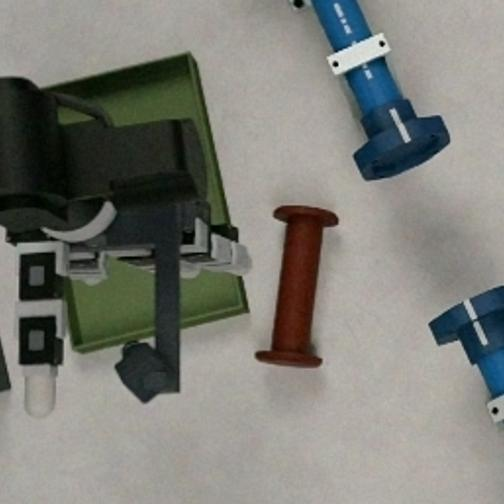

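Call:
move(
  arm4={"target":[0.115,-0.186,0.95,0,0.8039,0.5948,0],"speed":0.25,"joints":{"hand_index_abd":0.15}},
  cameras=[],
)

Call:
move(
  arm4={"target":[0.115,-0.190,0.89,0,0.8039,0.5948,0],"speed":0.2},
  cameras=["arm4_cam_wrist"],
)

Call:
zoom_image(
  camera="arm4_cam_wrist",
  region=[100, 0, 480, 280],
)

Scene clock: 2582.43 s.
Joint torques (N m): arm1=[0.85 -7.3 6.46 0.39 0.11 0.12] | arm2=[-0.03 -16.97 -1.43 -2.62 0.77 0.13] | arm3=[-1.38 -19.66 1.92 -2.17 0.3 0.25] | arm4=[0.32 -9.52 10.29 0.8 0.17 0.16]
Motor temperatures (°C): arm1=[35 30 36 29 32 30] | arm2=[30 39 36 32 33 30] | arm3=[28 46 33 31 29 29] | arm4=[32 38 46 28 28 29]
Heat: arm1: hottest joint3_rad 36 °C; arm2: hottest joint2_rad 39 °C; arm3: hottest joint2_rad 46 °C; arm4: hottest joint3_rad 46 °C.
move: arm4 off_target
Joint velocities: within noise
arm1, arm2, arm3: as last shown
arm4.joint_positions: joint1_rad=-0.131 joint2_rad=+1.460 joint3_rad=+1.071 joint4_rad=-1.210 joint5_rad=+0.000 joint6_rad=+1.765 hand_index_mcp=+0.751 hand_index_abd=+0.152 hand_index_pip=+0.576 hand_index_dip=+0.697 hand_middle_mcp=+0.754 hand_middle_abd=-0.216 hand_middle_pip=+0.577 hand_middle_dip=+0.696 hand_ring_mcp=+0.754 hand_ring_abd=-0.218 hand_ring_pip=+0.577 hand_ring_dip=+0.696 hand_thumb_cmc=-0.569 hand_thumb_axl=+0.677 hand_thumb_mcp=+0.222 hand_thumb_ipl=+0.168 hand_current_limit=+0.750 hand_speed=-0.600
arm4.joint_status: all done
arm4.hand_state: goal,goal,goal,goal,goal,goal,goal,goal,goal,goal,goal,goal,goal,goal,goal,goal
arm4.index_mcp_current_ma: -7
arm4.index_abd_current_ma: 3
arm4.index_pip_current_ma: -1
arm4.index_dip_current_ma: 1
arm4.middle_mcp_current_ma: 0
arm4.middle_abd_current_ma: 8
arm4.middle_pip_current_ma: 2
arm4.middle_dip_current_ma: 0
arm4.ring_mcp_current_ma: 0
arm4.ring_abd_current_ma: 4
arm4.ring_pip_current_ma: 1
arm4.ring_dip_current_ma: 0
arm4.thumb_cmc_current_ma: 1
arm4.thumb_axl_current_ma: -2
arm4.thumb_mcp_current_ma: -13
arm4.thumb_ipl_current_ma: -1
arm4.hand_goal_index_mcp: 0.754
arm4.hand_goal_index_abd: 0.150
arm4.hand_goal_index_pip: 0.576
arm4.hand_goal_index_dip: 0.696
arm4.hand_goal_middle_mcp: 0.754
arm4.hand_goal_middle_abd: -0.220
arm4.hand_goal_middle_pip: 0.576
arm4.hand_goal_middle_dip: 0.696
arm4.hand_goal_ring_mcp: 0.754
arm4.hand_goal_ring_abd: -0.220
arm4.hand_goal_ring_pip: 0.576
arm4.hand_goal_ring_dip: 0.696
arm4.hand_goal_thumb_cmc: -0.570
arm4.hand_goal_thumb_axl: 0.678
arm4.hand_goal_thumb_mcp: 0.226
arm4.hand_goal_thumb_ipl: 0.168
arm4.hand: x=+0.1107 y=-0.2022 z=+0.9450 quat_wxyz=(+0.008, +0.798, +0.603, -0.008) (m; scene frame)
arm4.hand_target: x=+0.1150 y=-0.1866 z=+0.9501 quat_wxyz=(+0.000, +0.804, +0.595, +0.000) (m; scene frame)
arm4.hand_status: off_target (0.017 m and 1.7 deg from the pose sent, 0.124 m and 6.4 deg at the start)
pictures: none
No camera images: "cameras" was empty.

Scene clock: 2583.67 s.
Joint torques (N m): arm1=[0.91 -7.24 6.46 0.39 0.11 0.12] | arm2=[-0.26 -16.79 -1.4 -2.58 0.78 0.11] | arm3=[-1.38 -19.66 1.91 -2.13 0.31 0.25] | arm4=[0.32 -10.52 6.57 1.1 0.18 0.1]
Motor temperatures (°C): arm1=[35 30 36 29 32 30] | arm2=[30 39 36 32 33 30] | arm3=[28 46 33 31 29 29] | arm4=[32 38 46 28 28 29]
Heat: arm1: hottest joint3_rad 36 °C; arm2: hottest joint2_rad 39 °C; arm3: hottest joint2_rad 46 °C; arm4: hottest joint3_rad 46 °C.
move: arm4 done
Joint velocities: within noise
arm1.joint_positions: joint1_rad=+0.139 joint2_rad=+1.231 joint3_rad=+0.610 joint4_rad=-0.990 joint5_rad=-0.003 joint6_rad=+1.590 hand_index_mcp=+0.753 hand_index_abd=+0.042 hand_index_pip=+0.575 hand_index_dip=+0.695 hand_middle_mcp=+0.751 hand_middle_abd=-0.058 hand_middle_pip=+0.575 hand_middle_dip=+0.696 hand_ring_mcp=+0.751 hand_ring_abd=-0.217 hand_ring_pip=+0.577 hand_ring_dip=+0.696 hand_thumb_cmc=-0.570 hand_thumb_axl=+0.677 hand_thumb_mcp=+0.223 hand_thumb_ipl=+0.168 hand_current_limit=+0.750 hand_speed=-0.600
arm1.joint_status: not commanded
arm1.hand_state: goal,blocked,goal,goal,goal,blocked,goal,goal,goal,goal,goal,goal,goal,goal,goal,goal
arm1.index_mcp_current_ma: 0
arm1.index_abd_current_ma: 481
arm1.index_pip_current_ma: 0
arm1.index_dip_current_ma: 0
arm1.middle_mcp_current_ma: -1
arm1.middle_abd_current_ma: -481
arm1.middle_pip_current_ma: 0
arm1.middle_dip_current_ma: 0
arm1.ring_mcp_current_ma: -1
arm1.ring_abd_current_ma: 1
arm1.ring_pip_current_ma: 0
arm1.ring_dip_current_ma: 0
arm1.thumb_cmc_current_ma: 0
arm1.thumb_axl_current_ma: 0
arm1.thumb_mcp_current_ma: -1
arm1.thumb_ipl_current_ma: 0
arm1.hand_goal_index_mcp: 0.754
arm1.hand_goal_index_abd: -0.150
arm1.hand_goal_index_pip: 0.576
arm1.hand_goal_index_dip: 0.696
arm1.hand_goal_middle_mcp: 0.754
arm1.hand_goal_middle_abd: 0.150
arm1.hand_goal_middle_pip: 0.576
arm1.hand_goal_middle_dip: 0.696
arm1.hand_goal_ring_mcp: 0.754
arm1.hand_goal_ring_abd: -0.220
arm1.hand_goal_ring_pip: 0.576
arm1.hand_goal_ring_dip: 0.696
arm1.hand_goal_thumb_cmc: -0.570
arm1.hand_goal_thumb_axl: 0.678
arm1.hand_goal_thumb_mcp: 0.226
arm1.hand_goal_thumb_ipl: 0.168
arm1.hand: x=-0.0413 y=+0.3117 z=+0.8604 quat_wxyz=(-0.009, +0.764, -0.645, -0.009) (m; scene frame)
arm1.hand_target: x=-0.0401 y=+0.3101 z=+0.8620 quat_wxyz=(+0.000, +0.762, -0.647, +0.000) (m; scene frame)
arm1.hand_status: not commanded
arm2.joint_positions: joint1_rad=-0.016 joint2_rad=+1.603 joint3_rad=+0.751 joint4_rad=-0.620 joint5_rad=-0.003 joint6_rad=+1.324 hand_index_mcp=-0.438 hand_index_abd=-0.001 hand_index_pip=-0.038 hand_index_dip=-0.320 hand_middle_mcp=-0.509 hand_middle_abd=+0.013 hand_middle_pip=-0.258 hand_middle_dip=-0.305 hand_ring_mcp=-0.424 hand_ring_abd=+0.015 hand_ring_pip=-0.263 hand_ring_dip=-0.297 hand_thumb_cmc=-0.571 hand_thumb_axl=+0.683 hand_thumb_mcp=+0.240 hand_thumb_ipl=+0.166 hand_current_limit=+0.750 hand_speed=-0.600
arm2.joint_status: not commanded
arm2.hand_state: goal,goal,blocked,blocked,blocked,goal,blocked,blocked,blocked,goal,blocked,blocked,goal,goal,goal,goal
arm2.index_mcp_current_ma: 18
arm2.index_abd_current_ma: 0
arm2.index_pip_current_ma: -80
arm2.index_dip_current_ma: -34
arm2.middle_mcp_current_ma: 297
arm2.middle_abd_current_ma: 15
arm2.middle_pip_current_ma: 481
arm2.middle_dip_current_ma: 481
arm2.ring_mcp_current_ma: 481
arm2.ring_abd_current_ma: 18
arm2.ring_pip_current_ma: 481
arm2.ring_dip_current_ma: 481
arm2.thumb_cmc_current_ma: 0
arm2.thumb_axl_current_ma: 6
arm2.thumb_mcp_current_ma: 29
arm2.thumb_ipl_current_ma: -2
arm2.hand_goal_index_mcp: -0.450
arm2.hand_goal_index_abd: 0.000
arm2.hand_goal_index_pip: 0.000
arm2.hand_goal_index_dip: -0.300
arm2.hand_goal_middle_mcp: -0.600
arm2.hand_goal_middle_abd: 0.000
arm2.hand_goal_middle_pip: -0.500
arm2.hand_goal_middle_dip: -0.500
arm2.hand_goal_ring_mcp: -0.600
arm2.hand_goal_ring_abd: 0.000
arm2.hand_goal_ring_pip: -0.500
arm2.hand_goal_ring_dip: -0.500
arm2.hand_goal_thumb_cmc: -0.570
arm2.hand_goal_thumb_axl: 0.678
arm2.hand_goal_thumb_mcp: 0.226
arm2.hand_goal_thumb_ipl: 0.168
arm2.hand: x=+0.4734 y=+0.1072 z=+0.7898 quat_wxyz=(-0.053, -0.100, +0.994, +0.002) (m; scene frame)
arm2.hand_target: x=+0.5339 y=+0.1135 z=+0.7894 quat_wxyz=(+0.000, -0.081, +0.997, +0.000) (m; scene frame)
arm2.hand_status: not commanded
arm3.joint_positions: joint1_rad=-0.074 joint2_rad=+1.803 joint3_rad=+1.086 joint4_rad=-0.790 joint5_rad=-0.004 joint6_rad=+1.238 hand_index_mcp=-0.400 hand_index_abd=-0.001 hand_index_pip=+0.007 hand_index_dip=-0.297 hand_middle_mcp=-0.518 hand_middle_abd=+0.009 hand_middle_pip=-0.215 hand_middle_dip=-0.383 hand_ring_mcp=-0.468 hand_ring_abd=+0.005 hand_ring_pip=-0.219 hand_ring_dip=-0.329 hand_thumb_cmc=-0.570 hand_thumb_axl=+0.677 hand_thumb_mcp=+0.223 hand_thumb_ipl=+0.168 hand_current_limit=+0.750 hand_speed=-0.600
arm3.joint_status: not commanded
arm3.hand_state: blocked,goal,goal,goal,blocked,goal,blocked,blocked,blocked,goal,blocked,blocked,goal,goal,goal,goal
arm3.index_mcp_current_ma: 84
arm3.index_abd_current_ma: -2
arm3.index_pip_current_ma: 24
arm3.index_dip_current_ma: 9
arm3.middle_mcp_current_ma: 383
arm3.middle_abd_current_ma: 29
arm3.middle_pip_current_ma: 481
arm3.middle_dip_current_ma: 481
arm3.ring_mcp_current_ma: 481
arm3.ring_abd_current_ma: 15
arm3.ring_pip_current_ma: 481
arm3.ring_dip_current_ma: 481
arm3.thumb_cmc_current_ma: 0
arm3.thumb_axl_current_ma: -2
arm3.thumb_mcp_current_ma: -14
arm3.thumb_ipl_current_ma: -1
arm3.hand_goal_index_mcp: -0.420
arm3.hand_goal_index_abd: 0.000
arm3.hand_goal_index_pip: 0.000
arm3.hand_goal_index_dip: -0.300
arm3.hand_goal_middle_mcp: -0.600
arm3.hand_goal_middle_abd: 0.000
arm3.hand_goal_middle_pip: -0.500
arm3.hand_goal_middle_dip: -0.500
arm3.hand_goal_ring_mcp: -0.600
arm3.hand_goal_ring_abd: 0.000
arm3.hand_goal_ring_pip: -0.500
arm3.hand_goal_ring_dip: -0.500
arm3.hand_goal_thumb_cmc: -0.570
arm3.hand_goal_thumb_axl: 0.678
arm3.hand_goal_thumb_mcp: 0.226
arm3.hand_goal_thumb_ipl: 0.168
arm3.hand: x=-0.3758 y=-0.1550 z=+0.7874 quat_wxyz=(+0.009, +0.994, +0.103, +0.037) (m; scene frame)
arm3.hand_target: x=-0.4206 y=-0.1577 z=+0.7898 quat_wxyz=(+0.000, +0.997, +0.081, +0.000) (m; scene frame)
arm3.hand_status: not commanded
arm4.joint_positions: joint1_rad=-0.131 joint2_rad=+1.526 joint3_rad=+1.012 joint4_rad=-1.050 joint5_rad=+0.000 joint6_rad=+1.765 hand_index_mcp=+0.751 hand_index_abd=+0.152 hand_index_pip=+0.576 hand_index_dip=+0.697 hand_middle_mcp=+0.754 hand_middle_abd=-0.216 hand_middle_pip=+0.577 hand_middle_dip=+0.696 hand_ring_mcp=+0.754 hand_ring_abd=-0.218 hand_ring_pip=+0.577 hand_ring_dip=+0.696 hand_thumb_cmc=-0.569 hand_thumb_axl=+0.677 hand_thumb_mcp=+0.222 hand_thumb_ipl=+0.168 hand_current_limit=+0.750 hand_speed=-0.600
arm4.joint_status: not commanded
arm4.hand_state: goal,goal,goal,goal,goal,goal,goal,goal,goal,goal,goal,goal,goal,goal,goal,goal
arm4.index_mcp_current_ma: -7
arm4.index_abd_current_ma: 3
arm4.index_pip_current_ma: -1
arm4.index_dip_current_ma: 1
arm4.middle_mcp_current_ma: 0
arm4.middle_abd_current_ma: 8
arm4.middle_pip_current_ma: 2
arm4.middle_dip_current_ma: 0
arm4.ring_mcp_current_ma: 0
arm4.ring_abd_current_ma: 4
arm4.ring_pip_current_ma: 1
arm4.ring_dip_current_ma: 0
arm4.thumb_cmc_current_ma: 1
arm4.thumb_axl_current_ma: -2
arm4.thumb_mcp_current_ma: -13
arm4.thumb_ipl_current_ma: -1
arm4.hand_goal_index_mcp: 0.754
arm4.hand_goal_index_abd: 0.150
arm4.hand_goal_index_pip: 0.576
arm4.hand_goal_index_dip: 0.696
arm4.hand_goal_middle_mcp: 0.754
arm4.hand_goal_middle_abd: -0.220
arm4.hand_goal_middle_pip: 0.576
arm4.hand_goal_middle_dip: 0.696
arm4.hand_goal_ring_mcp: 0.754
arm4.hand_goal_ring_abd: -0.220
arm4.hand_goal_ring_pip: 0.576
arm4.hand_goal_ring_dip: 0.696
arm4.hand_goal_thumb_cmc: -0.570
arm4.hand_goal_thumb_axl: 0.678
arm4.hand_goal_thumb_mcp: 0.226
arm4.hand_goal_thumb_ipl: 0.168
arm4.hand: x=+0.1118 y=-0.1891 z=+0.8980 quat_wxyz=(-0.005, +0.798, +0.602, +0.004) (m; scene frame)
arm4.hand_target: x=+0.1149 y=-0.1901 z=+0.8902 quat_wxyz=(+0.000, +0.804, +0.595, +0.000) (m; scene frame)
arm4.hand_status: done (0.009 m and 1.3 deg from the pose sent, 0.056 m and 1.7 deg at the start)
pictures: arm4_cam_wrist

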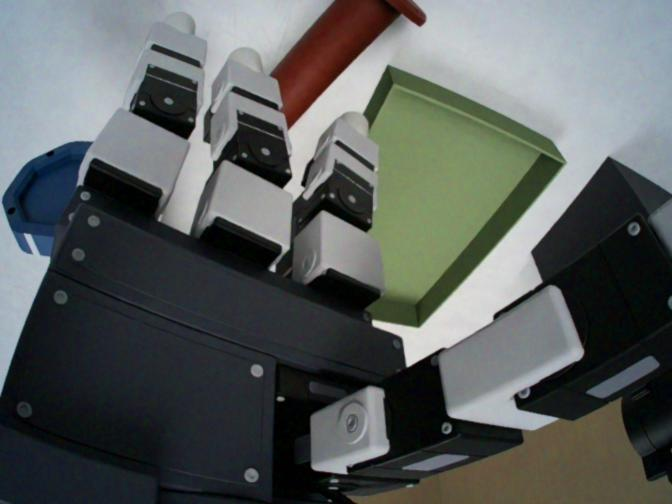

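Scaled by 1.326 from the camera's 672x504 image, which has a finer 960x720 frame.

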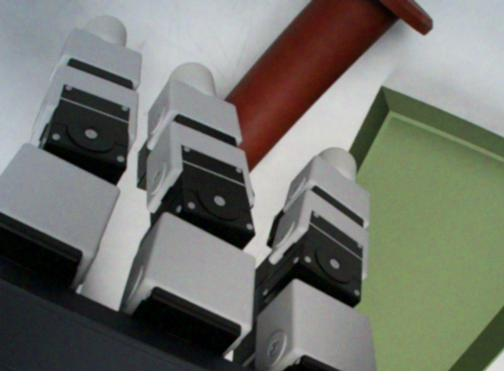

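Call:
move(
  arm4={"target":[0.117,-0.191,0.8485,0,0.8039,0.5948,0],"speed":0.12},
  cameras=["arm4_cam_wrist"],
)

Scene clock: 2601.57 s.
Joint torques (N m): arm1=[0.97 -7.18 6.5 0.47 0.11 0.15] | arm2=[0.03 -16.67 -1.39 -2.58 0.77 0.11] | arm3=[-1.32 -19.66 1.91 -2.15 0.32 0.25] | arm4=[0.26 -10.46 5.96 1.11 0.19 0.04]
Motor temperatures (°C): arm1=[35 30 36 29 32 30] | arm2=[30 39 36 32 33 30] | arm3=[28 46 33 31 29 29] | arm4=[32 39 46 28 28 29]
Heat: arm1: hottest joint3_rad 36 °C; arm2: hottest joint2_rad 39 °C; arm3: hottest joint2_rad 46 °C; arm4: hottest joint3_rad 46 °C.
move: arm4 done
Joint velocities: within noise
arm1, arm2, arm3: as last shown
arm4.joint_positions: joint1_rad=-0.136 joint2_rad=+1.586 joint3_rad=+0.959 joint4_rad=-0.933 joint5_rad=+0.000 joint6_rad=+1.765 hand_index_mcp=+0.751 hand_index_abd=+0.152 hand_index_pip=+0.576 hand_index_dip=+0.697 hand_middle_mcp=+0.754 hand_middle_abd=-0.216 hand_middle_pip=+0.577 hand_middle_dip=+0.696 hand_ring_mcp=+0.754 hand_ring_abd=-0.218 hand_ring_pip=+0.577 hand_ring_dip=+0.696 hand_thumb_cmc=-0.569 hand_thumb_axl=+0.677 hand_thumb_mcp=+0.222 hand_thumb_ipl=+0.168 hand_current_limit=+0.750 hand_speed=-0.600
arm4.joint_status: not commanded
arm4.hand_state: goal,goal,goal,goal,goal,goal,goal,goal,goal,goal,goal,goal,goal,goal,goal,goal
arm4.index_mcp_current_ma: -7
arm4.index_abd_current_ma: 3
arm4.index_pip_current_ma: -1
arm4.index_dip_current_ma: 1
arm4.middle_mcp_current_ma: 0
arm4.middle_abd_current_ma: 8
arm4.middle_pip_current_ma: 2
arm4.middle_dip_current_ma: 0
arm4.ring_mcp_current_ma: 0
arm4.ring_abd_current_ma: 4
arm4.ring_pip_current_ma: 1
arm4.ring_dip_current_ma: 0
arm4.thumb_cmc_current_ma: 1
arm4.thumb_axl_current_ma: -2
arm4.thumb_mcp_current_ma: -13
arm4.thumb_ipl_current_ma: -1
arm4.hand_goal_index_mcp: 0.754
arm4.hand_goal_index_abd: 0.150
arm4.hand_goal_index_pip: 0.576
arm4.hand_goal_index_dip: 0.696
arm4.hand_goal_middle_mcp: 0.754
arm4.hand_goal_middle_abd: -0.220
arm4.hand_goal_middle_pip: 0.576
arm4.hand_goal_middle_dip: 0.696
arm4.hand_goal_ring_mcp: 0.754
arm4.hand_goal_ring_abd: -0.220
arm4.hand_goal_ring_pip: 0.576
arm4.hand_goal_ring_dip: 0.696
arm4.hand_goal_thumb_cmc: -0.570
arm4.hand_goal_thumb_axl: 0.678
arm4.hand_goal_thumb_mcp: 0.226
arm4.hand_goal_thumb_ipl: 0.168
arm4.hand: x=+0.1137 y=-0.1887 z=+0.8578 quat_wxyz=(-0.006, +0.800, +0.600, +0.005) (m; scene frame)
arm4.hand_target: x=+0.1169 y=-0.1912 z=+0.8487 quat_wxyz=(+0.000, +0.804, +0.595, +0.000) (m; scene frame)
arm4.hand_status: done (0.010 m and 1.2 deg from the pose sent, 0.050 m and 1.3 deg at the start)
pictures: arm4_cam_wrist

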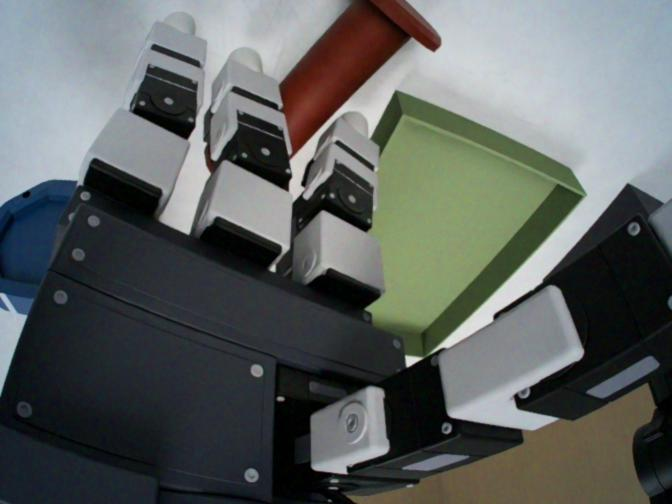

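Call:
move(
  arm4={"joints":{"hand_index_abd":-0.15,"hand_middle_abd":0.15,"hand_current_limit":0.78}},
  cameras=["arm4_cam_wrist"],
)

Scene clock: 2609.17 s.
Joint torques (N m): arm1=[0.79 -7.36 6.48 0.46 0.11 0.12] | arm2=[0.09 -16.79 -1.37 -2.55 0.77 0.11] | arm3=[-1.38 -19.78 1.89 -2.14 0.31 0.24] | arm4=[0.26 -10.52 5.98 1.11 0.18 0.04]
Motor temperatures (°C): arm1=[35 30 36 29 32 30] | arm2=[30 39 36 32 33 30] | arm3=[28 46 33 31 29 29] | arm4=[32 39 46 28 28 29]
Heat: arm1: hottest joint3_rad 36 °C; arm2: hottest joint2_rad 39 °C; arm3: hottest joint2_rad 46 °C; arm4: hottest joint3_rad 46 °C.
move: arm4 off_target
Joint velocities: within noise
arm1, arm2, arm3: as last shown
arm4.joint_positions: joint1_rad=-0.136 joint2_rad=+1.586 joint3_rad=+0.959 joint4_rad=-0.933 joint5_rad=+0.000 joint6_rad=+1.765 hand_index_mcp=+0.748 hand_index_abd=+0.079 hand_index_pip=+0.575 hand_index_dip=+0.697 hand_middle_mcp=+0.757 hand_middle_abd=-0.146 hand_middle_pip=+0.577 hand_middle_dip=+0.696 hand_ring_mcp=+0.754 hand_ring_abd=-0.218 hand_ring_pip=+0.577 hand_ring_dip=+0.696 hand_thumb_cmc=-0.569 hand_thumb_axl=+0.677 hand_thumb_mcp=+0.222 hand_thumb_ipl=+0.168 hand_current_limit=+0.780 hand_speed=-0.600
arm4.joint_status: hand_index_abd off_target (ended at +0.079, target -0.150); hand_middle_abd off_target (ended at -0.146, target +0.150); the others done
arm4.hand_state: goal,blocked,goal,goal,goal,blocked,goal,goal,goal,goal,goal,goal,goal,goal,goal,goal
arm4.index_mcp_current_ma: -16
arm4.index_abd_current_ma: 489
arm4.index_pip_current_ma: -3
arm4.index_dip_current_ma: 1
arm4.middle_mcp_current_ma: 8
arm4.middle_abd_current_ma: -489
arm4.middle_pip_current_ma: 3
arm4.middle_dip_current_ma: 0
arm4.ring_mcp_current_ma: 0
arm4.ring_abd_current_ma: 4
arm4.ring_pip_current_ma: 1
arm4.ring_dip_current_ma: 0
arm4.thumb_cmc_current_ma: 1
arm4.thumb_axl_current_ma: -2
arm4.thumb_mcp_current_ma: -13
arm4.thumb_ipl_current_ma: -1
arm4.hand_goal_index_mcp: 0.754
arm4.hand_goal_index_abd: -0.150
arm4.hand_goal_index_pip: 0.576
arm4.hand_goal_index_dip: 0.696
arm4.hand_goal_middle_mcp: 0.754
arm4.hand_goal_middle_abd: 0.150
arm4.hand_goal_middle_pip: 0.576
arm4.hand_goal_middle_dip: 0.696
arm4.hand_goal_ring_mcp: 0.754
arm4.hand_goal_ring_abd: -0.220
arm4.hand_goal_ring_pip: 0.576
arm4.hand_goal_ring_dip: 0.696
arm4.hand_goal_thumb_cmc: -0.570
arm4.hand_goal_thumb_axl: 0.678
arm4.hand_goal_thumb_mcp: 0.226
arm4.hand_goal_thumb_ipl: 0.168
arm4.hand: x=+0.1137 y=-0.1887 z=+0.8578 quat_wxyz=(-0.006, +0.800, +0.600, +0.005) (m; scene frame)
arm4.hand_target: x=+0.1168 y=-0.1912 z=+0.8487 quat_wxyz=(+0.000, +0.804, +0.595, +0.000) (m; scene frame)
arm4.hand_status: not commanded
pictures: arm4_cam_wrist

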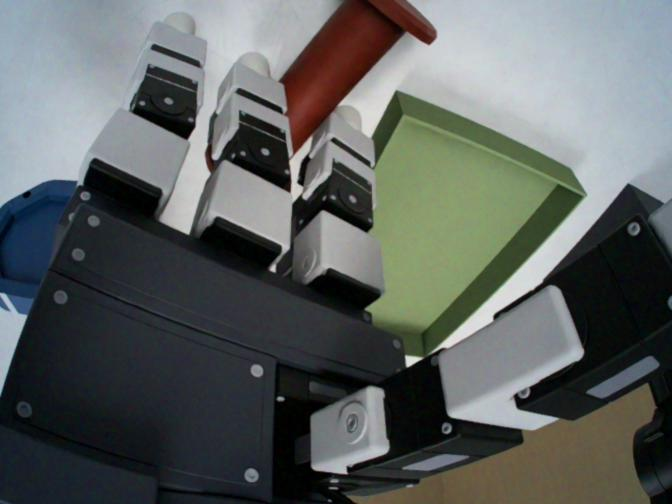

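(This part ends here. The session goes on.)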